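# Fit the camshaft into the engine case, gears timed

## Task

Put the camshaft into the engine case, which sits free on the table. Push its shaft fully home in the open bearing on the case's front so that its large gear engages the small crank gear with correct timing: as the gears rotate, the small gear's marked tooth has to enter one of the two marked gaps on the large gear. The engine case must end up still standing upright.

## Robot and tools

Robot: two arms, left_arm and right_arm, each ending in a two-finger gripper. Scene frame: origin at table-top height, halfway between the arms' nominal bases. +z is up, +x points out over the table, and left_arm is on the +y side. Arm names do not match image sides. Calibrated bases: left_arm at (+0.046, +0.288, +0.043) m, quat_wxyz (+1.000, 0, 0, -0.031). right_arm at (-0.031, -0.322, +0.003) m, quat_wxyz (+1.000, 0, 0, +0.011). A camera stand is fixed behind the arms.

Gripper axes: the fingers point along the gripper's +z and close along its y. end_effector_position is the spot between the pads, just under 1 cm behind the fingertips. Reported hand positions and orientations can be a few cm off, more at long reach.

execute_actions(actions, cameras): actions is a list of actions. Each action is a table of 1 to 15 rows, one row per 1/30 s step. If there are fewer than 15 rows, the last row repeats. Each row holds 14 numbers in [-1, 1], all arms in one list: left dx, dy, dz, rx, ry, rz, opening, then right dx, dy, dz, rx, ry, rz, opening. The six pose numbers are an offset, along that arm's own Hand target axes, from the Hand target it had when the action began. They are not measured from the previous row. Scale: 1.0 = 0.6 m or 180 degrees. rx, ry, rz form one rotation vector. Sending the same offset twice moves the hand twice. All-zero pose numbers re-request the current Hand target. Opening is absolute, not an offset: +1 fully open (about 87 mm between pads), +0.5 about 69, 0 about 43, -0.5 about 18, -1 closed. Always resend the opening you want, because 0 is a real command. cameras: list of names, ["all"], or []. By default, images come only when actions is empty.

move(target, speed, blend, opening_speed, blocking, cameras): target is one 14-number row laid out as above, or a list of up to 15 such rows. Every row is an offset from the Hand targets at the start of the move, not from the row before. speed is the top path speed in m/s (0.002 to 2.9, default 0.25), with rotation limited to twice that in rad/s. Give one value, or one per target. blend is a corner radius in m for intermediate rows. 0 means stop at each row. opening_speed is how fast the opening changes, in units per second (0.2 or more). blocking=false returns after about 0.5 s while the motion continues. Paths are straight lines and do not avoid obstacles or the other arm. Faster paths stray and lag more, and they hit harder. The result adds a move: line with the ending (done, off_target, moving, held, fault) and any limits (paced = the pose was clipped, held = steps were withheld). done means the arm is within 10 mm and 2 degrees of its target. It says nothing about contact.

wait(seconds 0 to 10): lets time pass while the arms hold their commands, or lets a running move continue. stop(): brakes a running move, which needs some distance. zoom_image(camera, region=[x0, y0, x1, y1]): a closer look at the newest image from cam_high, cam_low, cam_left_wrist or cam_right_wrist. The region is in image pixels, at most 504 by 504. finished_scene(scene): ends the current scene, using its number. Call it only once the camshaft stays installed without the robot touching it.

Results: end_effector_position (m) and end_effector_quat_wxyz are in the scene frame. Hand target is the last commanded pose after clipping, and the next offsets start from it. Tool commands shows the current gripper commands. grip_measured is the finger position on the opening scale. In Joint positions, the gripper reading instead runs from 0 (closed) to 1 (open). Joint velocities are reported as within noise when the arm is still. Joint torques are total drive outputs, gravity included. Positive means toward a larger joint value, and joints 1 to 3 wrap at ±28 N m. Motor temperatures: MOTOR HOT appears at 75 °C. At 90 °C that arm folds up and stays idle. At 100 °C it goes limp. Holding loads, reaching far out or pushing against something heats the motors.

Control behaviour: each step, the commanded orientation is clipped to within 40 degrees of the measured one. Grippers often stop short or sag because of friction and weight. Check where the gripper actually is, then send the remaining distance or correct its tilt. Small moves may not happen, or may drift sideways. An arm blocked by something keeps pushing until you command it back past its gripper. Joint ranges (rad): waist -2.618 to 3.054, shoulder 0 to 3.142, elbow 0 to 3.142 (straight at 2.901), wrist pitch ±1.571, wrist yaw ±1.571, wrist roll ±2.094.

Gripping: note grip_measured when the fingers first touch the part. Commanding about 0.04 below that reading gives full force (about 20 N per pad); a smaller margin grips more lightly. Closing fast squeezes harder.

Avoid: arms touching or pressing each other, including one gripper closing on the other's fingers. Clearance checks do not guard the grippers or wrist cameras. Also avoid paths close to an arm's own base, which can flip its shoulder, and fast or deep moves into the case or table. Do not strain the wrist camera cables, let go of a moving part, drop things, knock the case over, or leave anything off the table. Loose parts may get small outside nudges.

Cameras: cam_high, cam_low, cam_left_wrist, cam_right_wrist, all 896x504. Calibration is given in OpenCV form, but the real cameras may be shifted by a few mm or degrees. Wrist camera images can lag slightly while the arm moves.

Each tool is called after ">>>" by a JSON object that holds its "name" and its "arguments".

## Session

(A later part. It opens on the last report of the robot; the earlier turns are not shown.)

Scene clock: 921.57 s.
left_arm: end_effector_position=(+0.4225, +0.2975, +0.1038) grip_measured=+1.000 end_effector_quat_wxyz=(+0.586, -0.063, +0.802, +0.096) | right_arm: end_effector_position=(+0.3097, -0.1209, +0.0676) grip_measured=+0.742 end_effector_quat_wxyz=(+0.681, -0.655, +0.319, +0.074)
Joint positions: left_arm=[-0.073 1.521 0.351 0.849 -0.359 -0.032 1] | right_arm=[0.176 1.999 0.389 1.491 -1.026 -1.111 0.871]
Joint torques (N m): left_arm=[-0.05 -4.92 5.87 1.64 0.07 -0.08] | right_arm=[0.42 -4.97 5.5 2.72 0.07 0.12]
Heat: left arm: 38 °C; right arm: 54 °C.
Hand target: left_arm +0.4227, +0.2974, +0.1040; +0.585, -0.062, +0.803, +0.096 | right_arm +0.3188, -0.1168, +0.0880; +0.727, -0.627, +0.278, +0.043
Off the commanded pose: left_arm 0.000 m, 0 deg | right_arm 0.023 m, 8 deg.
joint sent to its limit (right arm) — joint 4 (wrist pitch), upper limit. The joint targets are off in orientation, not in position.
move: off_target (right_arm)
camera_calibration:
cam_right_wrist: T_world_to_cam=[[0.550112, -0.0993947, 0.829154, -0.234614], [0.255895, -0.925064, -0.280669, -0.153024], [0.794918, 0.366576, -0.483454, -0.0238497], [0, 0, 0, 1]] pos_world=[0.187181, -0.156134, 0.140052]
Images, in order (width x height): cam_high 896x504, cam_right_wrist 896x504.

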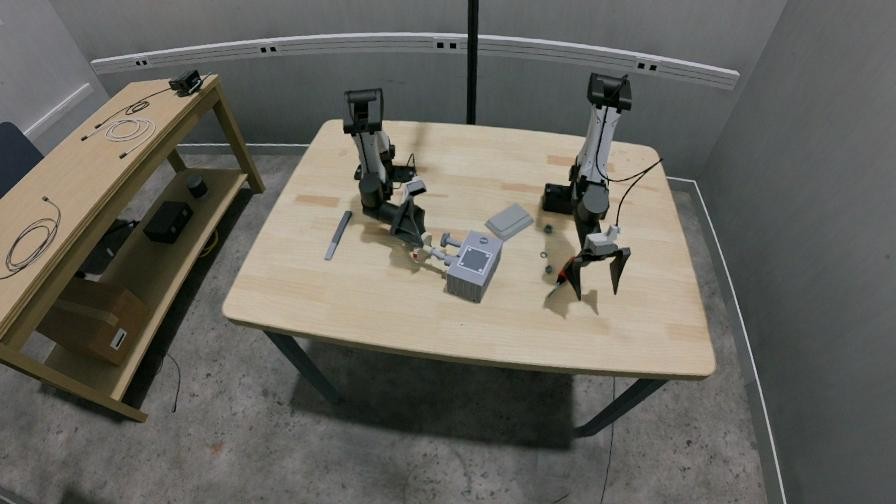

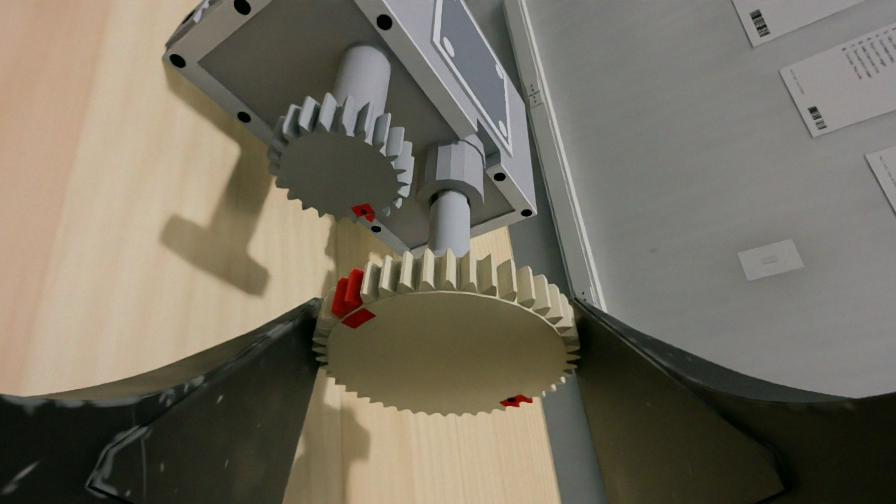

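>>> {"name": "move", "arguments": {"target": [0,0,0,0,0,0,1,-0.003,0.001,0.012,0,0,0,0.5], "speed": 0.04, "cameras": ["cam_high","cam_right_wrist"]}}

>>> {"name": "zoom_image", "arguments": {"camera": "cam_right_wrist", "region": [400, 130, 540, 250]}}

>>> {"name": "zoom_image", "arguments": {"camera": "cam_high", "region": [410, 225, 480, 285]}}

Scene clock: 931.70 s.
left_arm: end_effector_position=(+0.4225, +0.2975, +0.1038) grip_measured=+1.000 end_effector_quat_wxyz=(+0.586, -0.063, +0.802, +0.096) | right_arm: end_effector_position=(+0.3112, -0.1152, +0.0675) grip_measured=+0.742 end_effector_quat_wxyz=(+0.681, -0.654, +0.321, +0.072)
Joint positions: left_arm=[-0.073 1.521 0.351 0.849 -0.359 -0.032 1] | right_arm=[0.2 2.003 0.397 1.491 -0.995 -1.107 0.871]
Joint torques (N m): left_arm=[0.08 -4.67 5.9 1.65 0.07 -0.08] | right_arm=[0.65 -5.04 5.67 2.74 0.05 0.11]
Heat: left arm: 38 °C; right arm: 54 °C.
Hand target: left_arm +0.4227, +0.2974, +0.1040; +0.585, -0.062, +0.803, +0.096 | right_arm +0.3195, -0.1094, +0.0887; +0.727, -0.627, +0.278, +0.043
Off the commanded pose: left_arm 0.000 m, 0 deg | right_arm 0.024 m, 9 deg.
joint sent to its limit (right arm) — joint 4 (wrist pitch), upper limit. The joint targets are off in orientation, not in position.
move: off_target (right_arm)
camera_calibration:
cam_right_wrist: T_world_to_cam=[[0.54932, -0.102045, 0.829358, -0.235001], [0.249901, -0.927029, -0.279583, -0.146594], [0.797369, 0.360838, -0.483735, -0.0286554], [0, 0, 0, 1]] pos_world=[0.188574, -0.149538, 0.140053]
Images, in order (width x height): cam_high 896x504, cam_right_wrist 896x504.

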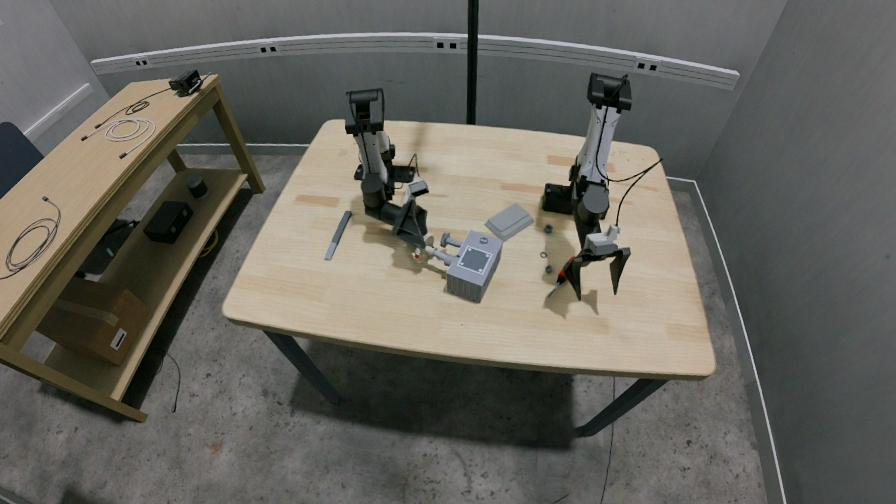

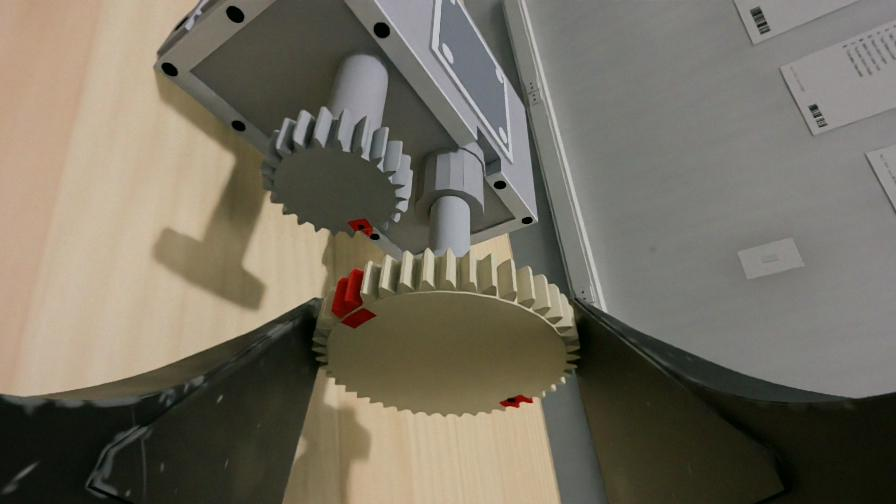

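Scaled by 3.600 from the camera's 896x504 image, which has a finer 1280x720 frame.

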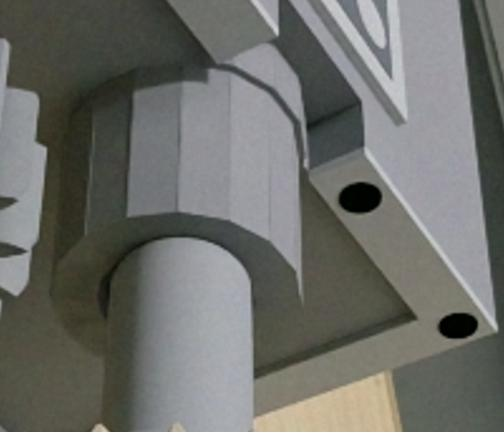

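Scaled by 7.200 from the camera's 896x504 image, which has a finer 1280x720 frame.

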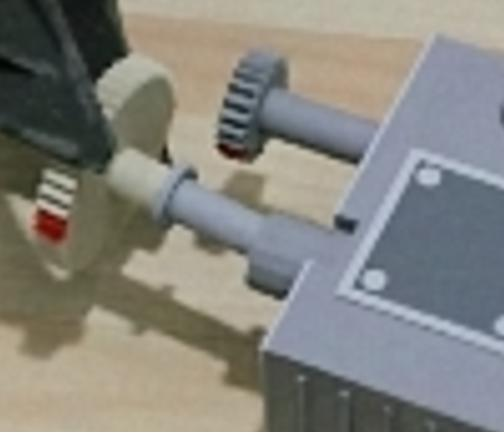

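>>> {"name": "move", "arguments": {"target": [0,0,0,0,0,0,1,-0.001,0.003,0.014,0,0,0,0.5], "speed": 0.04, "cameras": ["cam_high","cam_right_wrist"]}}

>>> {"name": "zoom_image", "arguments": {"camera": "cam_right_wrist", "region": [260, 100, 500, 340]}}

>>> {"name": "zoom_image", "arguments": {"camera": "cam_high", "region": [410, 225, 480, 285]}}

Scene clock: 939.97 s.
left_arm: end_effector_position=(+0.4225, +0.2975, +0.1038) grip_measured=+1.000 end_effector_quat_wxyz=(+0.586, -0.063, +0.802, +0.096) | right_arm: end_effector_position=(+0.3147, -0.1156, +0.0636) grip_measured=+0.742 end_effector_quat_wxyz=(+0.678, -0.651, +0.334, +0.063)
Joint positions: left_arm=[-0.073 1.521 0.351 0.849 -0.359 -0.032 1] | right_arm=[0.211 2.012 0.397 1.491 -0.953 -1.105 0.871]
Joint torques (N m): left_arm=[0.23 -4.81 6.08 1.66 0.06 -0.08] | right_arm=[2.07 -4.93 6.83 2.78 -0.09 0.14]
Motor temperatures (°C): left_arm=[22 32 34 38 22 22 22] | right_arm=[23 30 35 55 23 24 26]
Heat: left arm: 38 °C; right arm: 55 °C.
Hand target: left_arm +0.4227, +0.2974, +0.1040; +0.585, -0.062, +0.803, +0.096 | right_arm +0.3212, -0.1010, +0.0879; +0.727, -0.627, +0.278, +0.043
Off the commanded pose: left_arm 0.000 m, 0 deg | right_arm 0.029 m, 9 deg.
joint sent to its limit (right arm) — joint 4 (wrist pitch), upper limit. The joint targets are off in orientation, not in position.
move: off_target (right_arm)
camera_calibration:
cam_right_wrist: T_world_to_cam=[[0.553598, -0.113892, 0.824959, -0.236132], [0.218677, -0.935962, -0.275962, -0.140327], [0.803561, 0.333172, -0.493241, -0.0377514], [0, 0, 0, 1]] pos_world=[0.191744, -0.145657, 0.137454]
Images, in order (width x height): cam_high 896x504, cam_right_wrist 896x504.

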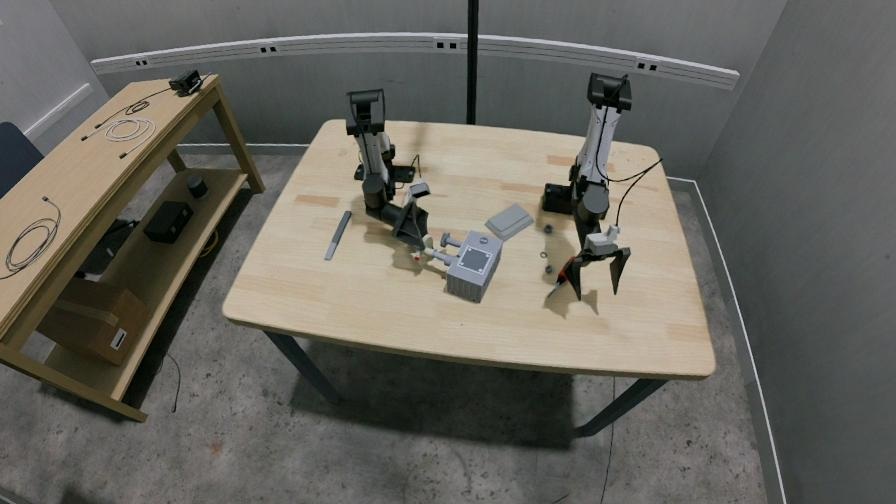

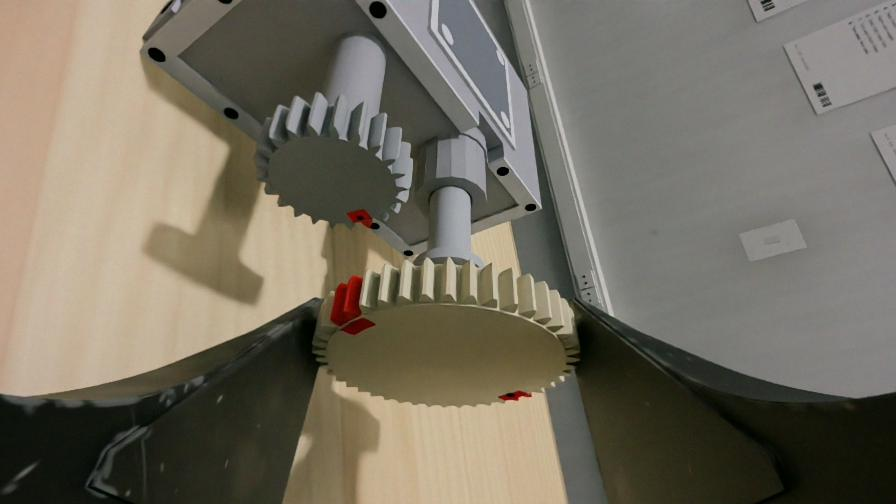

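Scaled by 2.100 from the camera's 896x504 image, which has a finer 1280x720 frame.

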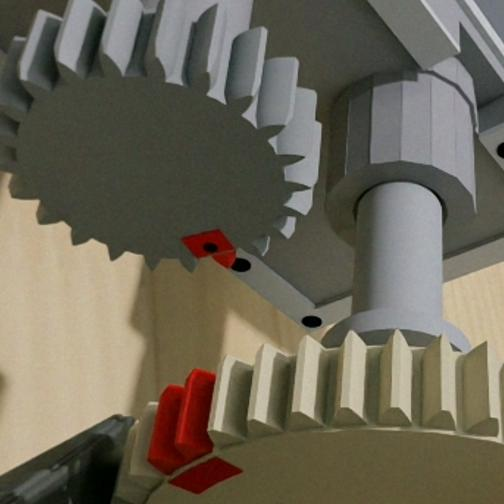

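Scaled by 7.200 from the camera's 896x504 image, which has a finer 1280x720 frame.

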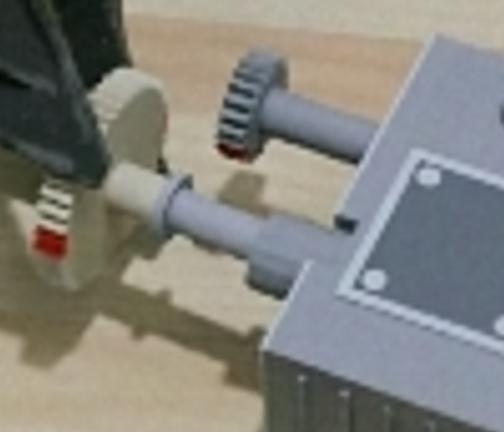

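>>> {"name": "move", "arguments": {"target": [0,0,0,0,0,0,1,0.0105,0.006,-0.004,0,0,0,0.5], "speed": 0.04, "cameras": ["cam_high","cam_right_wrist"]}}

>>> {"name": "zoom_image", "arguments": {"camera": "cam_right_wrist", "region": [260, 100, 500, 340]}}

>>> {"name": "zoom_image", "arguments": {"camera": "cam_high", "region": [410, 225, 480, 285]}}

Scene clock: 963.10 s.
left_arm: end_effector_position=(+0.4225, +0.2975, +0.1038) grip_measured=+1.000 end_effector_quat_wxyz=(+0.586, -0.063, +0.802, +0.096) | right_arm: end_effector_position=(+0.3193, -0.1117, +0.0618) grip_measured=+0.742 end_effector_quat_wxyz=(+0.679, -0.652, +0.330, +0.066)
Joint positions: left_arm=[-0.073 1.521 0.351 0.849 -0.359 -0.032 1] | right_arm=[0.217 2.036 0.424 1.492 -0.958 -1.105 0.871]
Joint torques (N m): left_arm=[0.23 -4.79 6.06 1.64 0.1 -0.1] | right_arm=[0.51 -4.78 5.53 2.77 -0.2 0.01]
Motor temperatures (°C): left_arm=[22 32 34 38 22 22 22] | right_arm=[23 30 36 55 23 24 26]
Heat: left arm: 38 °C; right arm: 55 °C.
Hand target: left_arm +0.4227, +0.2974, +0.1040; +0.585, -0.062, +0.803, +0.096 | right_arm +0.3243, -0.1043, +0.0817; +0.727, -0.627, +0.278, +0.043
Off the commanded pose: left_arm 0.000 m, 0 deg | right_arm 0.022 m, 9 deg.
joint sent to its limit (right arm) — joint 4 (wrist pitch), upper limit. The joint targets are off in orientation, not in position.
move: off_target (right_arm)
camera_calibration:
cam_right_wrist: T_world_to_cam=[[0.552045, -0.109528, 0.826589, -0.235836], [0.228792, -0.933388, -0.27648, -0.141101], [0.801811, 0.341747, -0.490213, -0.0423771], [0, 0, 0, 1]] pos_world=[0.196454, -0.143051, 0.135154]
Images, in order (width x height): cam_high 896x504, cam_right_wrist 896x504.

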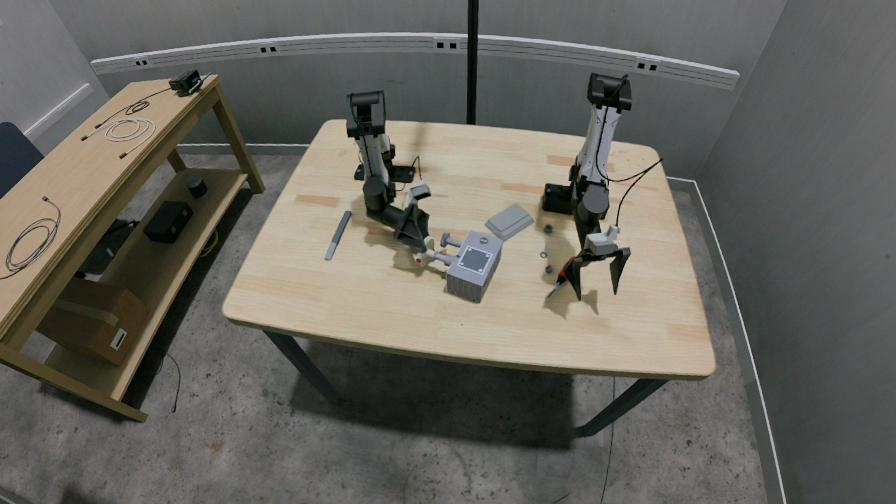

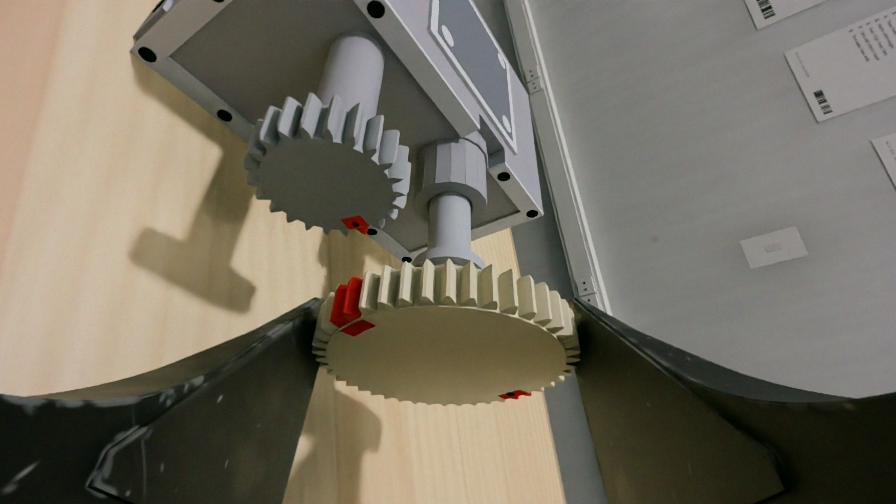

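Scaled by 2.100 from the camera's 896x504 image, which has a finer 1280x720 frame.

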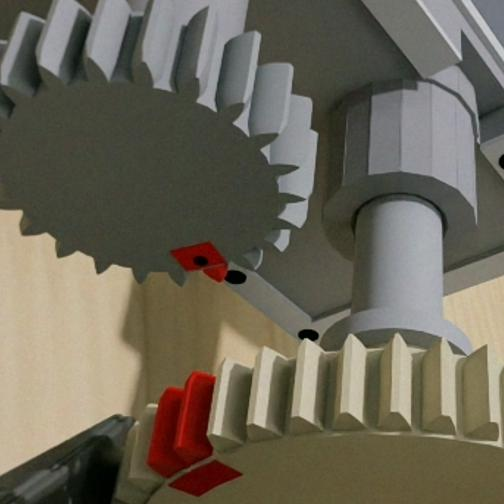

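Scaled by 7.200 from the camera's 896x504 image, which has a finer 1280x720 frame.

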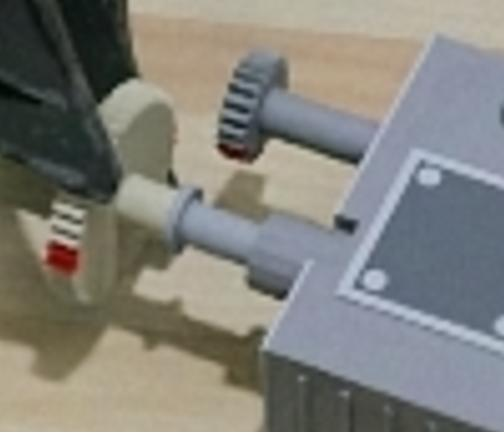

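>>> {"name": "move", "arguments": {"target": [0,0,0,0,0,0,1,0.001,0.002,0.014,0,0,0,0.5], "speed": 0.04, "cameras": ["cam_high","cam_right_wrist"]}}

>>> {"name": "zoom_image", "arguments": {"camera": "cam_right_wrist", "region": [260, 100, 500, 340]}}

>>> {"name": "zoom_image", "arguments": {"camera": "cam_high", "region": [410, 225, 480, 285]}}

Scene clock: 971.27 s.
left_arm: end_effector_position=(+0.4225, +0.2975, +0.1038) grip_measured=+1.000 end_effector_quat_wxyz=(+0.586, -0.063, +0.802, +0.096) | right_arm: end_effector_position=(+0.3221, -0.1052, +0.0613) grip_measured=+0.742 end_effector_quat_wxyz=(+0.680, -0.654, +0.325, +0.067)
Joint positions: left_arm=[-0.073 1.521 0.351 0.849 -0.359 -0.032 1] | right_arm=[0.234 2.051 0.445 1.492 -0.95 -1.105 0.871]
Joint torques (N m): left_arm=[0.13 -4.81 5.9 1.63 0.08 -0.07] | right_arm=[1.18 -4.98 5.42 2.77 0 0.06]
Motor temperatures (°C): left_arm=[22 32 34 38 22 22 22] | right_arm=[23 30 36 55 23 24 26]
Heat: left arm: 38 °C; right arm: 55 °C.
Hand target: left_arm +0.4227, +0.2974, +0.1040; +0.585, -0.062, +0.803, +0.096 | right_arm +0.3272, -0.0964, +0.0808; +0.727, -0.627, +0.278, +0.043
Off the commanded pose: left_arm 0.000 m, 0 deg | right_arm 0.022 m, 9 deg.
joint sent to its limit (right arm) — joint 4 (wrist pitch), upper limit. The joint targets are off in orientation, not in position.
move: off_target (right_arm)
camera_calibration:
cam_right_wrist: T_world_to_cam=[[0.548055, -0.104773, 0.829855, -0.234694], [0.239454, -0.930948, -0.275677, -0.13897], [0.801435, 0.349798, -0.485122, -0.0463669], [0, 0, 0, 1]] pos_world=[0.199062, -0.137744, 0.133958]
Images, in order (width x height): cam_high 896x504, cam_right_wrist 896x504.

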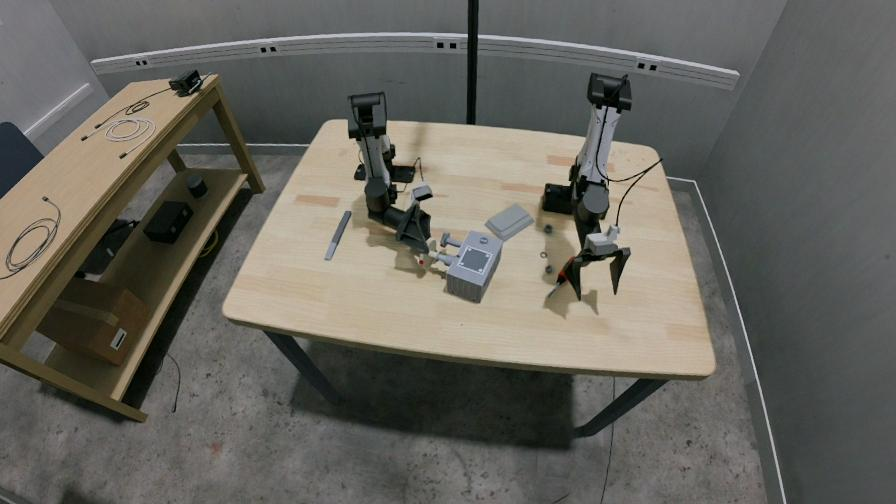

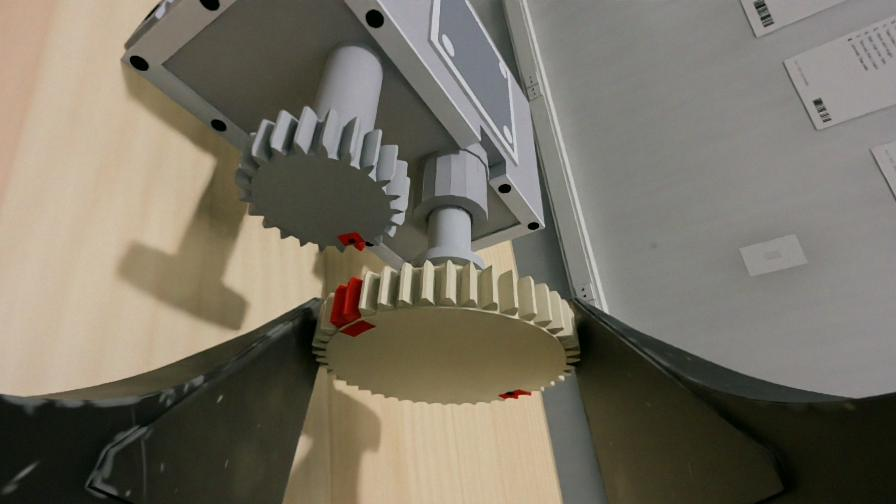

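Scaled by 2.100 from the camera's 896x504 image, which has a finer 1280x720 frame.

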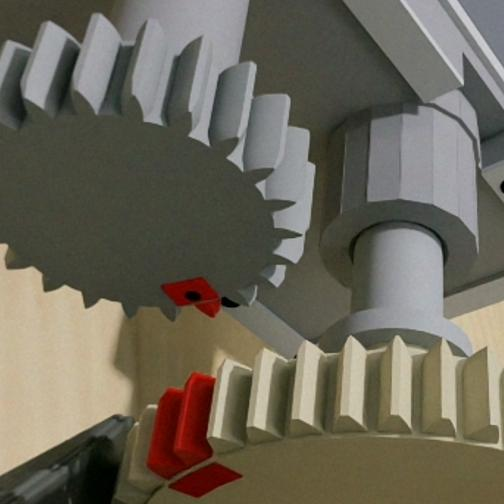

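Scaled by 7.200 from the camera's 896x504 image, which has a finer 1280x720 frame.

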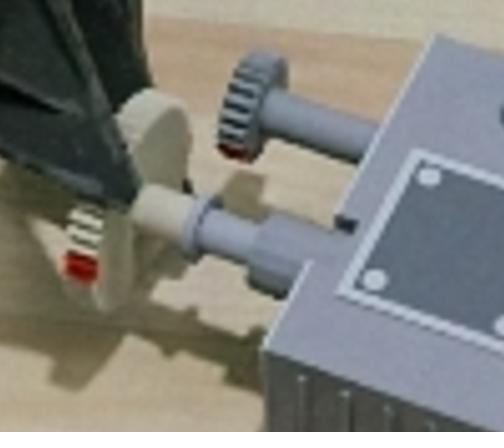

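>>> {"name": "move", "arguments": {"target": [0,0,0,0,0,0,1,0.003,0.003,0.012,0,0,0,0.5], "speed": 0.04, "cameras": ["cam_high","cam_right_wrist"]}}

>>> {"name": "zoom_image", "arguments": {"camera": "cam_right_wrist", "region": [260, 100, 500, 340]}}

>>> {"name": "zoom_image", "arguments": {"camera": "cam_high", "region": [410, 225, 480, 285]}}

Scene clock: 979.87 s.
left_arm: end_effector_position=(+0.4225, +0.2975, +0.1038) grip_measured=+1.000 end_effector_quat_wxyz=(+0.586, -0.063, +0.802, +0.096) | right_arm: end_effector_position=(+0.3252, -0.0960, +0.0612) grip_measured=+0.742 end_effector_quat_wxyz=(+0.681, -0.656, +0.318, +0.068)
Joint positions: left_arm=[-0.073 1.521 0.351 0.849 -0.359 -0.032 1] | right_arm=[0.258 2.069 0.472 1.492 -0.936 -1.105 0.871]
Joint torques (N m): left_arm=[0.13 -4.9 5.86 1.65 0.07 -0.06] | right_arm=[0.76 -4.96 5.09 2.78 0.05 0.08]
Motor temperatures (°C): left_arm=[22 33 34 38 22 22 22] | right_arm=[23 30 35 56 23 24 26]
Heat: left arm: 38 °C; right arm: 56 °C.
Hand target: left_arm +0.4227, +0.2974, +0.1040; +0.585, -0.062, +0.803, +0.096 | right_arm +0.3305, -0.0898, +0.0789; +0.727, -0.627, +0.278, +0.043
Off the commanded pose: left_arm 0.000 m, 0 deg | right_arm 0.019 m, 8 deg.
joint sent to its limit (right arm) — joint 4 (wrist pitch), upper limit. The joint targets are off in orientation, not in position.
move: off_target (right_arm)
camera_calibration:
cam_right_wrist: T_world_to_cam=[[0.541686, -0.0998096, 0.834634, -0.233128], [0.251499, -0.928197, -0.274223, -0.134971], [0.802075, 0.358452, -0.47769, -0.0519195], [0, 0, 0, 1]] pos_world=[0.201871, -0.129938, 0.132763]
Images, in order (width x height): cam_high 896x504, cam_right_wrist 896x504.

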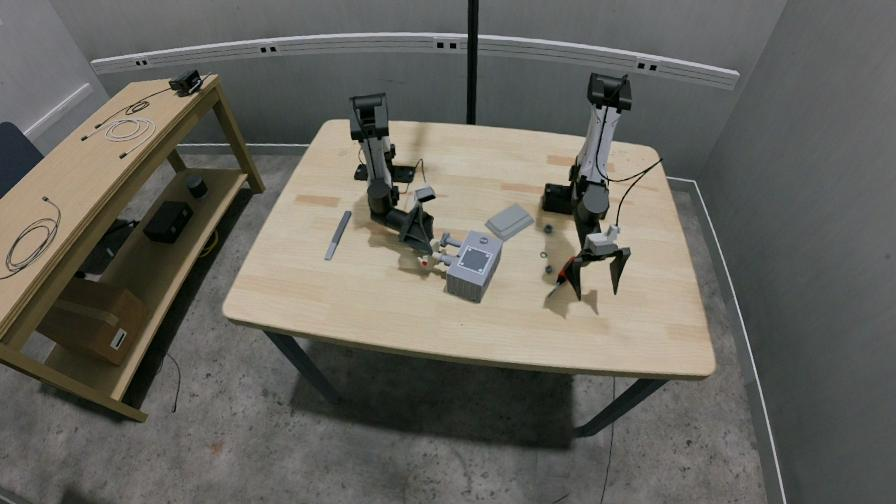

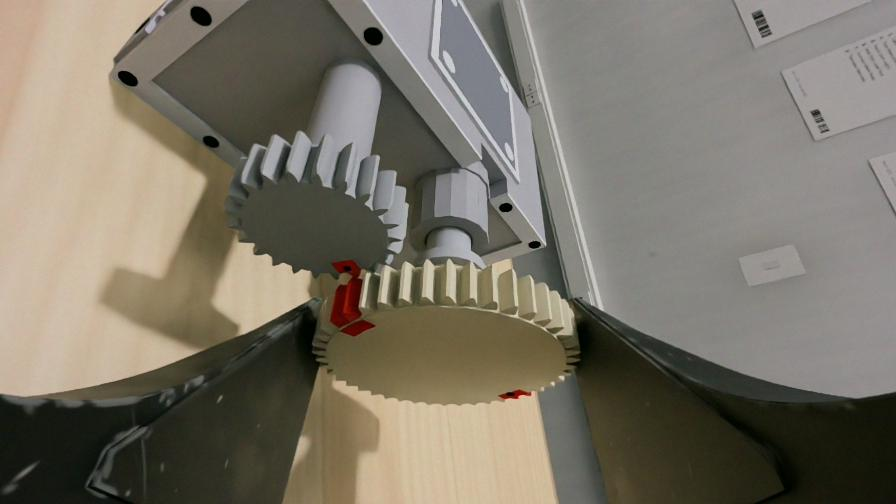

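Scaled by 2.100 from the camera's 896x504 image, which has a finer 1280x720 frame.

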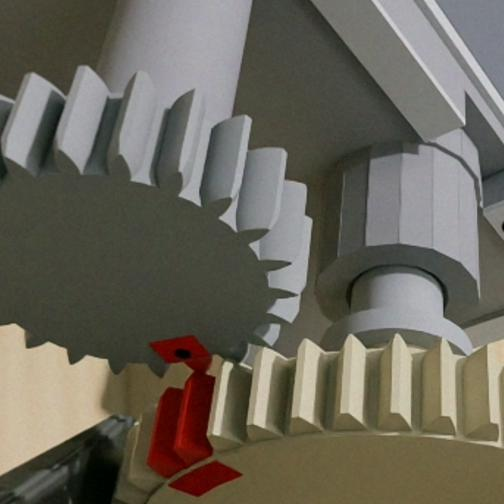

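Scaled by 7.200 from the camera's 896x504 image, which has a finer 1280x720 frame.

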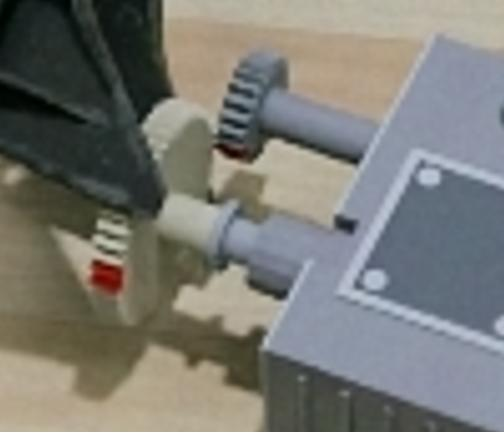

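>>> {"name": "zoom_image", "arguments": {"camera": "cam_right_wrist", "region": [300, 230, 420, 350]}}

>>> {"name": "zoom_image", "arguments": {"camera": "cam_low", "region": [280, 180, 420, 300]}}

Scaled by 4.200 from the camera's 896x504 image, which has a finer 1280x720 frame.

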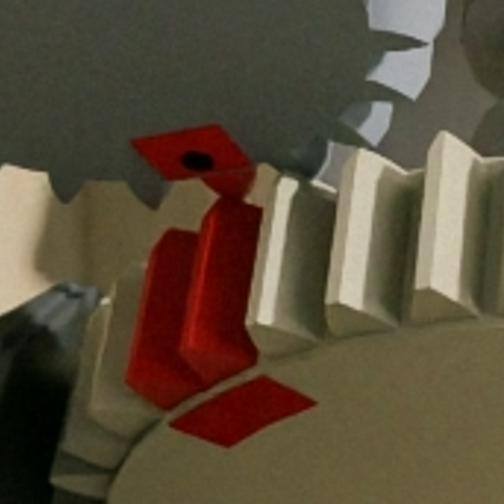

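This scene's latest camera images include none from cam_low. They are from: cam_high, cam_right_wrist. cam_low's image comes with the result of a call that names it in "cameras".

>>> {"name": "move", "arguments": {"target": [0,0,0,0,0,0,1,0,0,0,0,0,0.016,0.5], "speed": 0.04, "cameras": ["cam_high","cam_low","cam_right_wrist"]}}

>>> {"name": "zoom_image", "arguments": {"camera": "cam_right_wrist", "region": [300, 230, 420, 350]}}

>>> {"name": "zoom_image", "arguments": {"camera": "cam_low", "region": [240, 120, 480, 300]}}

Scene clock: 1040.70 s.
left_arm: end_effector_position=(+0.4225, +0.2975, +0.1038) grip_measured=+1.000 end_effector_quat_wxyz=(+0.586, -0.063, +0.802, +0.096) | right_arm: end_effector_position=(+0.3253, -0.0958, +0.0608) grip_measured=+0.742 end_effector_quat_wxyz=(+0.681, -0.651, +0.327, +0.076)
Joint positions: left_arm=[-0.073 1.521 0.351 0.849 -0.359 -0.032 1] | right_arm=[0.258 2.069 0.474 1.492 -0.935 -1.078 0.871]
Joint torques (N m): left_arm=[0.25 -4.79 5.94 1.62 0.08 -0.09] | right_arm=[0.55 -5.16 5.23 2.78 0.01 0.38]
Motor temperatures (°C): left_arm=[22 33 34 38 22 22 22] | right_arm=[23 31 34 57 23 24 26]
Heat: left arm: 38 °C; right arm: 57 °C.
Hand target: left_arm +0.4227, +0.2974, +0.1040; +0.585, -0.062, +0.803, +0.096 | right_arm +0.3305, -0.0898, +0.0788; +0.725, -0.620, +0.294, +0.061
Off the commanded pose: left_arm 0.000 m, 0 deg | right_arm 0.020 m, 7 deg.
joint sent to its limit (right arm) — joint 4 (wrist pitch), upper limit. The joint targets are off in orientation, not in position.
move: off_target (right_arm)
camera_calibration:
cam_right_wrist: T_world_to_cam=[[0.560532, -0.109482, 0.820864, -0.23904], [0.242401, -0.926118, -0.289045, -0.130899], [0.791862, 0.360997, -0.49258, -0.0478032], [0, 0, 0, 1]] pos_world=[0.203573, -0.130142, 0.134837]
Images, in order (width x height): cam_high 896x504, cam_low 896x504, cam_right_wrist 896x504.

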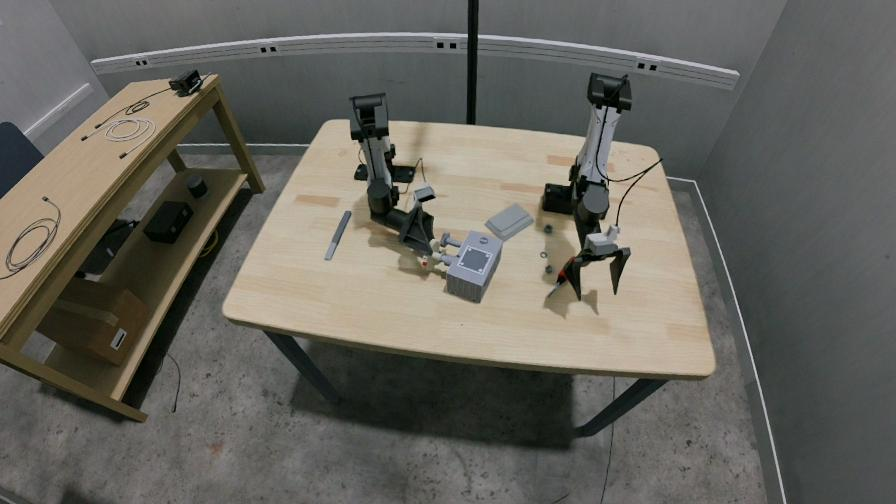

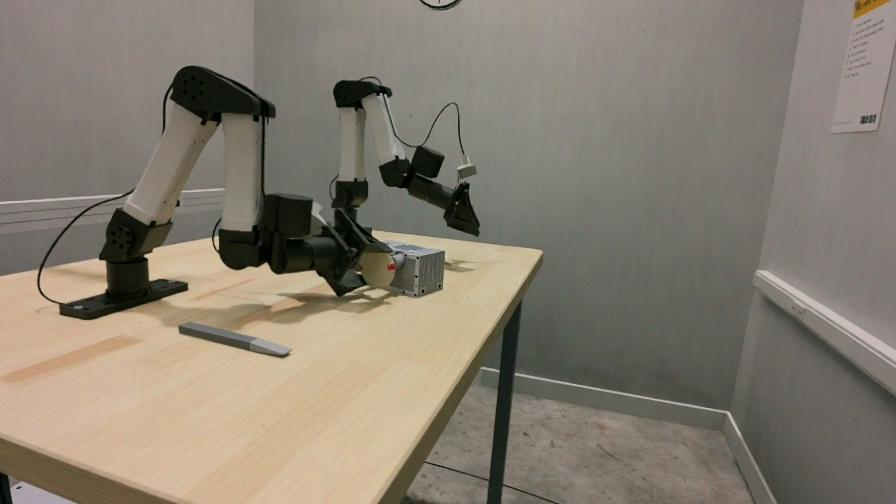

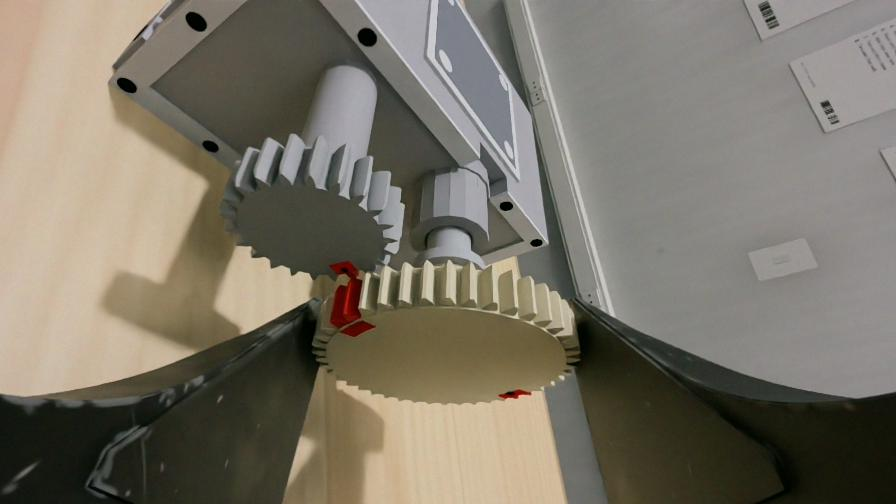

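Scaled by 4.200 from the camera's 896x504 image, which has a finer 1280x720 frame.

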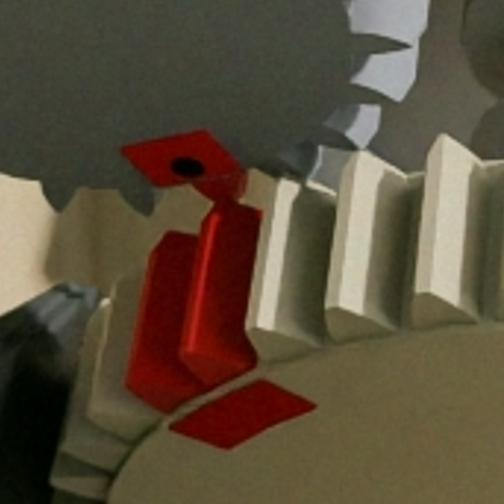

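Scaled by 2.100 from the camera's 896x504 image, which has a finer 1280x720 frame.

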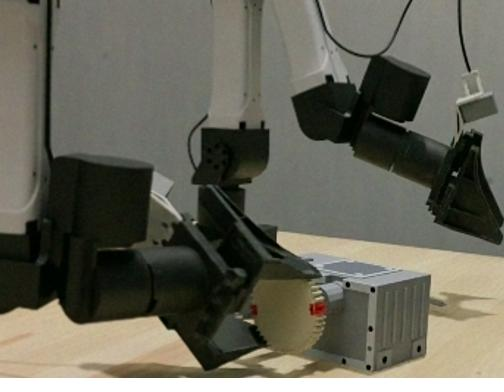

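>>> {"name": "move", "arguments": {"target": [0,0,0,0,0,0,1,0,0,0,0,0,0.014,0.5], "speed": 0.04, "cameras": ["cam_right_wrist"]}}

>>> {"name": "zoom_image", "arguments": {"camera": "cam_right_wrist", "region": [300, 230, 420, 350]}}

Scene clock: 1048.37 s.
left_arm: end_effector_position=(+0.4225, +0.2975, +0.1038) grip_measured=+1.000 end_effector_quat_wxyz=(+0.586, -0.063, +0.802, +0.096) | right_arm: end_effector_position=(+0.3258, -0.0960, +0.0606) grip_measured=+0.742 end_effector_quat_wxyz=(+0.681, -0.646, +0.335, +0.084)
Joint positions: left_arm=[-0.073 1.521 0.351 0.849 -0.359 -0.032 1] | right_arm=[0.257 2.069 0.476 1.493 -0.935 -1.049 0.871]
Joint torques (N m): left_arm=[0.27 -4.78 6 1.66 0.07 -0.07] | right_arm=[0.51 -5.33 5.29 2.77 -0.02 0.58]
Motor temperatures (°C): left_arm=[22 33 34 38 22 22 22] | right_arm=[23 31 34 57 23 24 26]
Heat: left arm: 38 °C; right arm: 57 °C.
Hand target: left_arm +0.4227, +0.2974, +0.1040; +0.585, -0.062, +0.803, +0.096 | right_arm +0.3305, -0.0897, +0.0789; +0.724, -0.613, +0.307, +0.077
Off the commanded pose: left_arm 0.000 m, 0 deg | right_arm 0.020 m, 7 deg.
joint sent to its limit (right arm) — joint 4 (wrist pitch), upper limit. The joint targets are off in orientation, not in position.
move: off_target (right_arm)
camera_calibration:
cam_right_wrist: T_world_to_cam=[[0.579527, -0.12012, 0.806052, -0.245417], [0.232314, -0.923689, -0.304677, -0.126776], [0.781139, 0.363825, -0.507398, -0.043523], [0, 0, 0, 1]] pos_world=[0.205675, -0.130747, 0.13711]
Images, in order (width x height): cam_right_wrist 896x504.

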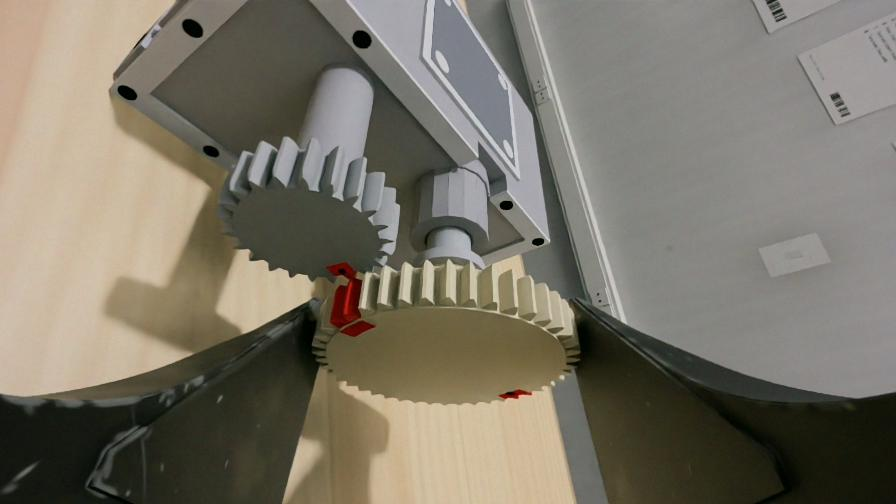

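Scaled by 4.200 from the camera's 896x504 image, which has a finer 1280x720 frame.

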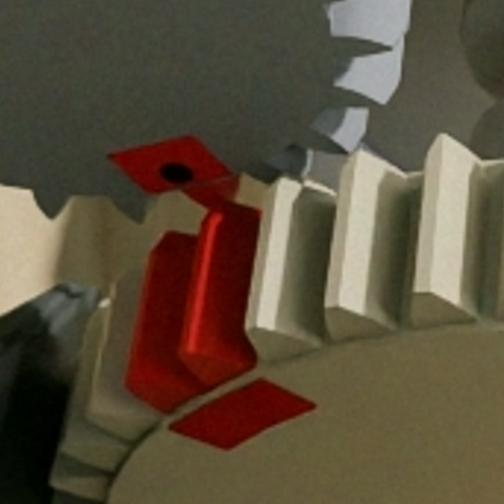

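>>> {"name": "move", "arguments": {"target": [0,0,0,0,0,0,1,0.001,0.002,0.009,0,0,0.004,0.5], "speed": 0.03, "cameras": ["cam_high","cam_right_wrist"]}}

>>> {"name": "zoom_image", "arguments": {"camera": "cam_right_wrist", "region": [300, 230, 420, 350]}}

>>> {"name": "zoom_image", "arguments": {"camera": "cam_high", "region": [410, 225, 480, 285]}}

Scene clock: 1056.57 s.
left_arm: end_effector_position=(+0.4225, +0.2975, +0.1038) grip_measured=+1.000 end_effector_quat_wxyz=(+0.586, -0.063, +0.802, +0.096) | right_arm: end_effector_position=(+0.3262, -0.0955, +0.0606) grip_measured=+0.742 end_effector_quat_wxyz=(+0.680, -0.641, +0.343, +0.093)
Joint positions: left_arm=[-0.073 1.521 0.351 0.849 -0.359 -0.032 1] | right_arm=[0.257 2.069 0.48 1.493 -0.935 -1.022 0.871]
Joint torques (N m): left_arm=[0.18 -4.75 6.01 1.67 0.08 -0.09] | right_arm=[1.72 -4.66 6.13 2.77 0.14 0.45]
Motor temperatures (°C): left_arm=[22 33 34 38 22 22 22] | right_arm=[23 31 34 57 23 24 26]
Heat: left arm: 38 °C; right arm: 57 °C.
Hand target: left_arm +0.4227, +0.2974, +0.1040; +0.585, -0.062, +0.803, +0.096 | right_arm +0.3322, -0.0846, +0.0778; +0.723, -0.611, +0.311, +0.082
Off the commanded pose: left_arm 0.000 m, 0 deg | right_arm 0.021 m, 7 deg.
joint sent to its limit (right arm) — joint 4 (wrist pitch), upper limit. The joint targets are off in orientation, not in position.
move: off_target (right_arm)
camera_calibration:
cam_right_wrist: T_world_to_cam=[[0.596956, -0.129519, 0.79175, -0.251339], [0.224017, -0.920719, -0.319519, -0.122486], [0.770363, 0.368104, -0.520615, -0.0393331], [0, 0, 0, 1]] pos_world=[0.207778, -0.13085, 0.139384]
Images, in order (width x height): cam_high 896x504, cam_right_wrist 896x504.

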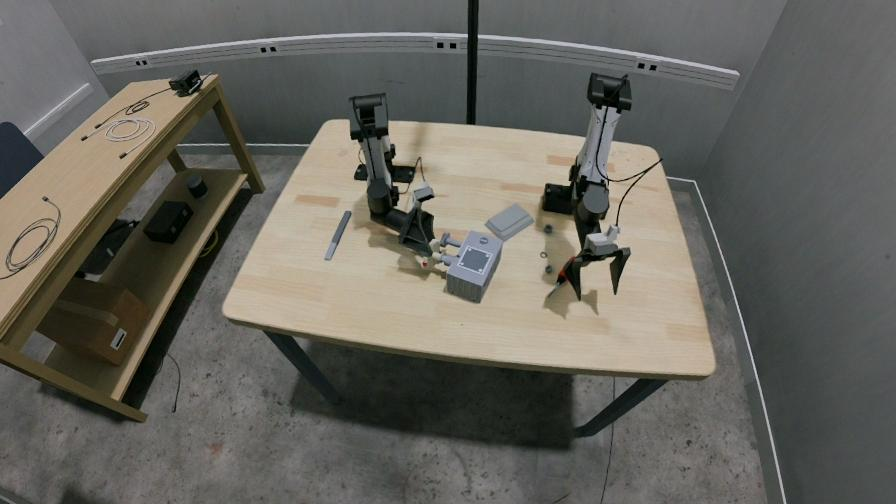

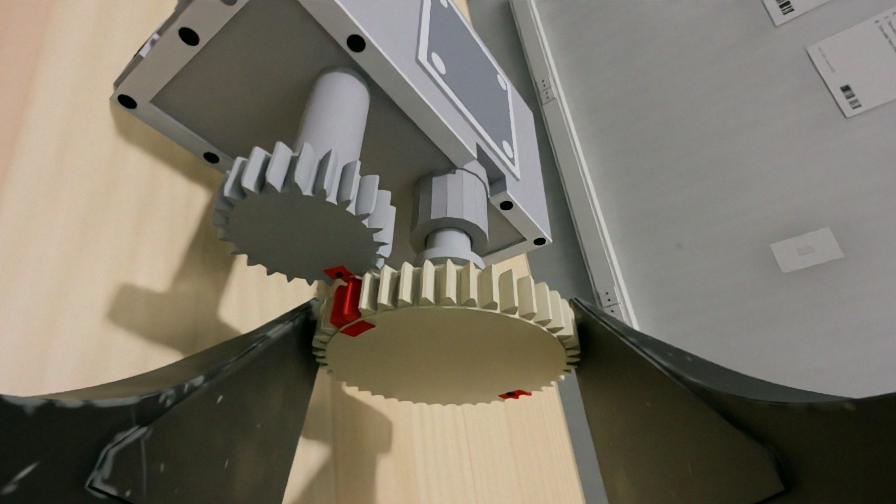

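Scaled by 4.200 from the camera's 896x504 image, which has a finer 1280x720 frame.

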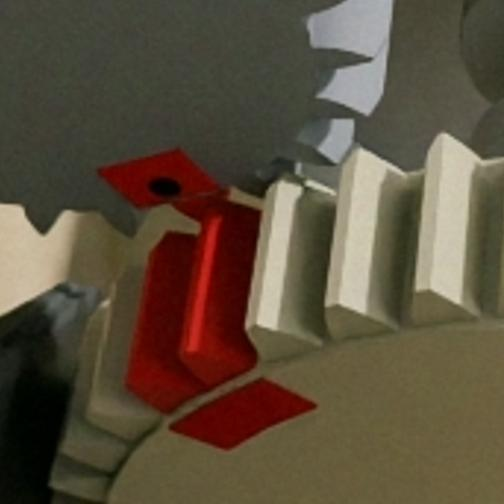

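Scaled by 7.200 from the camera's 896x504 image, which has a finer 1280x720 frame.

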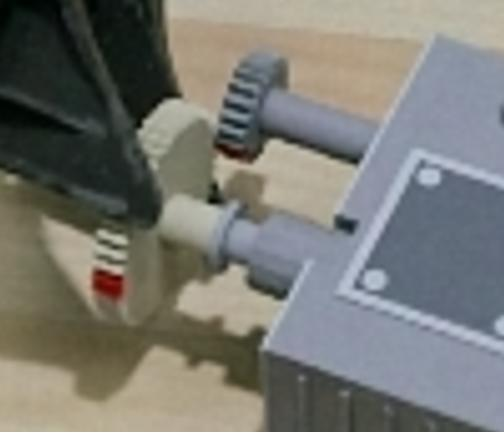

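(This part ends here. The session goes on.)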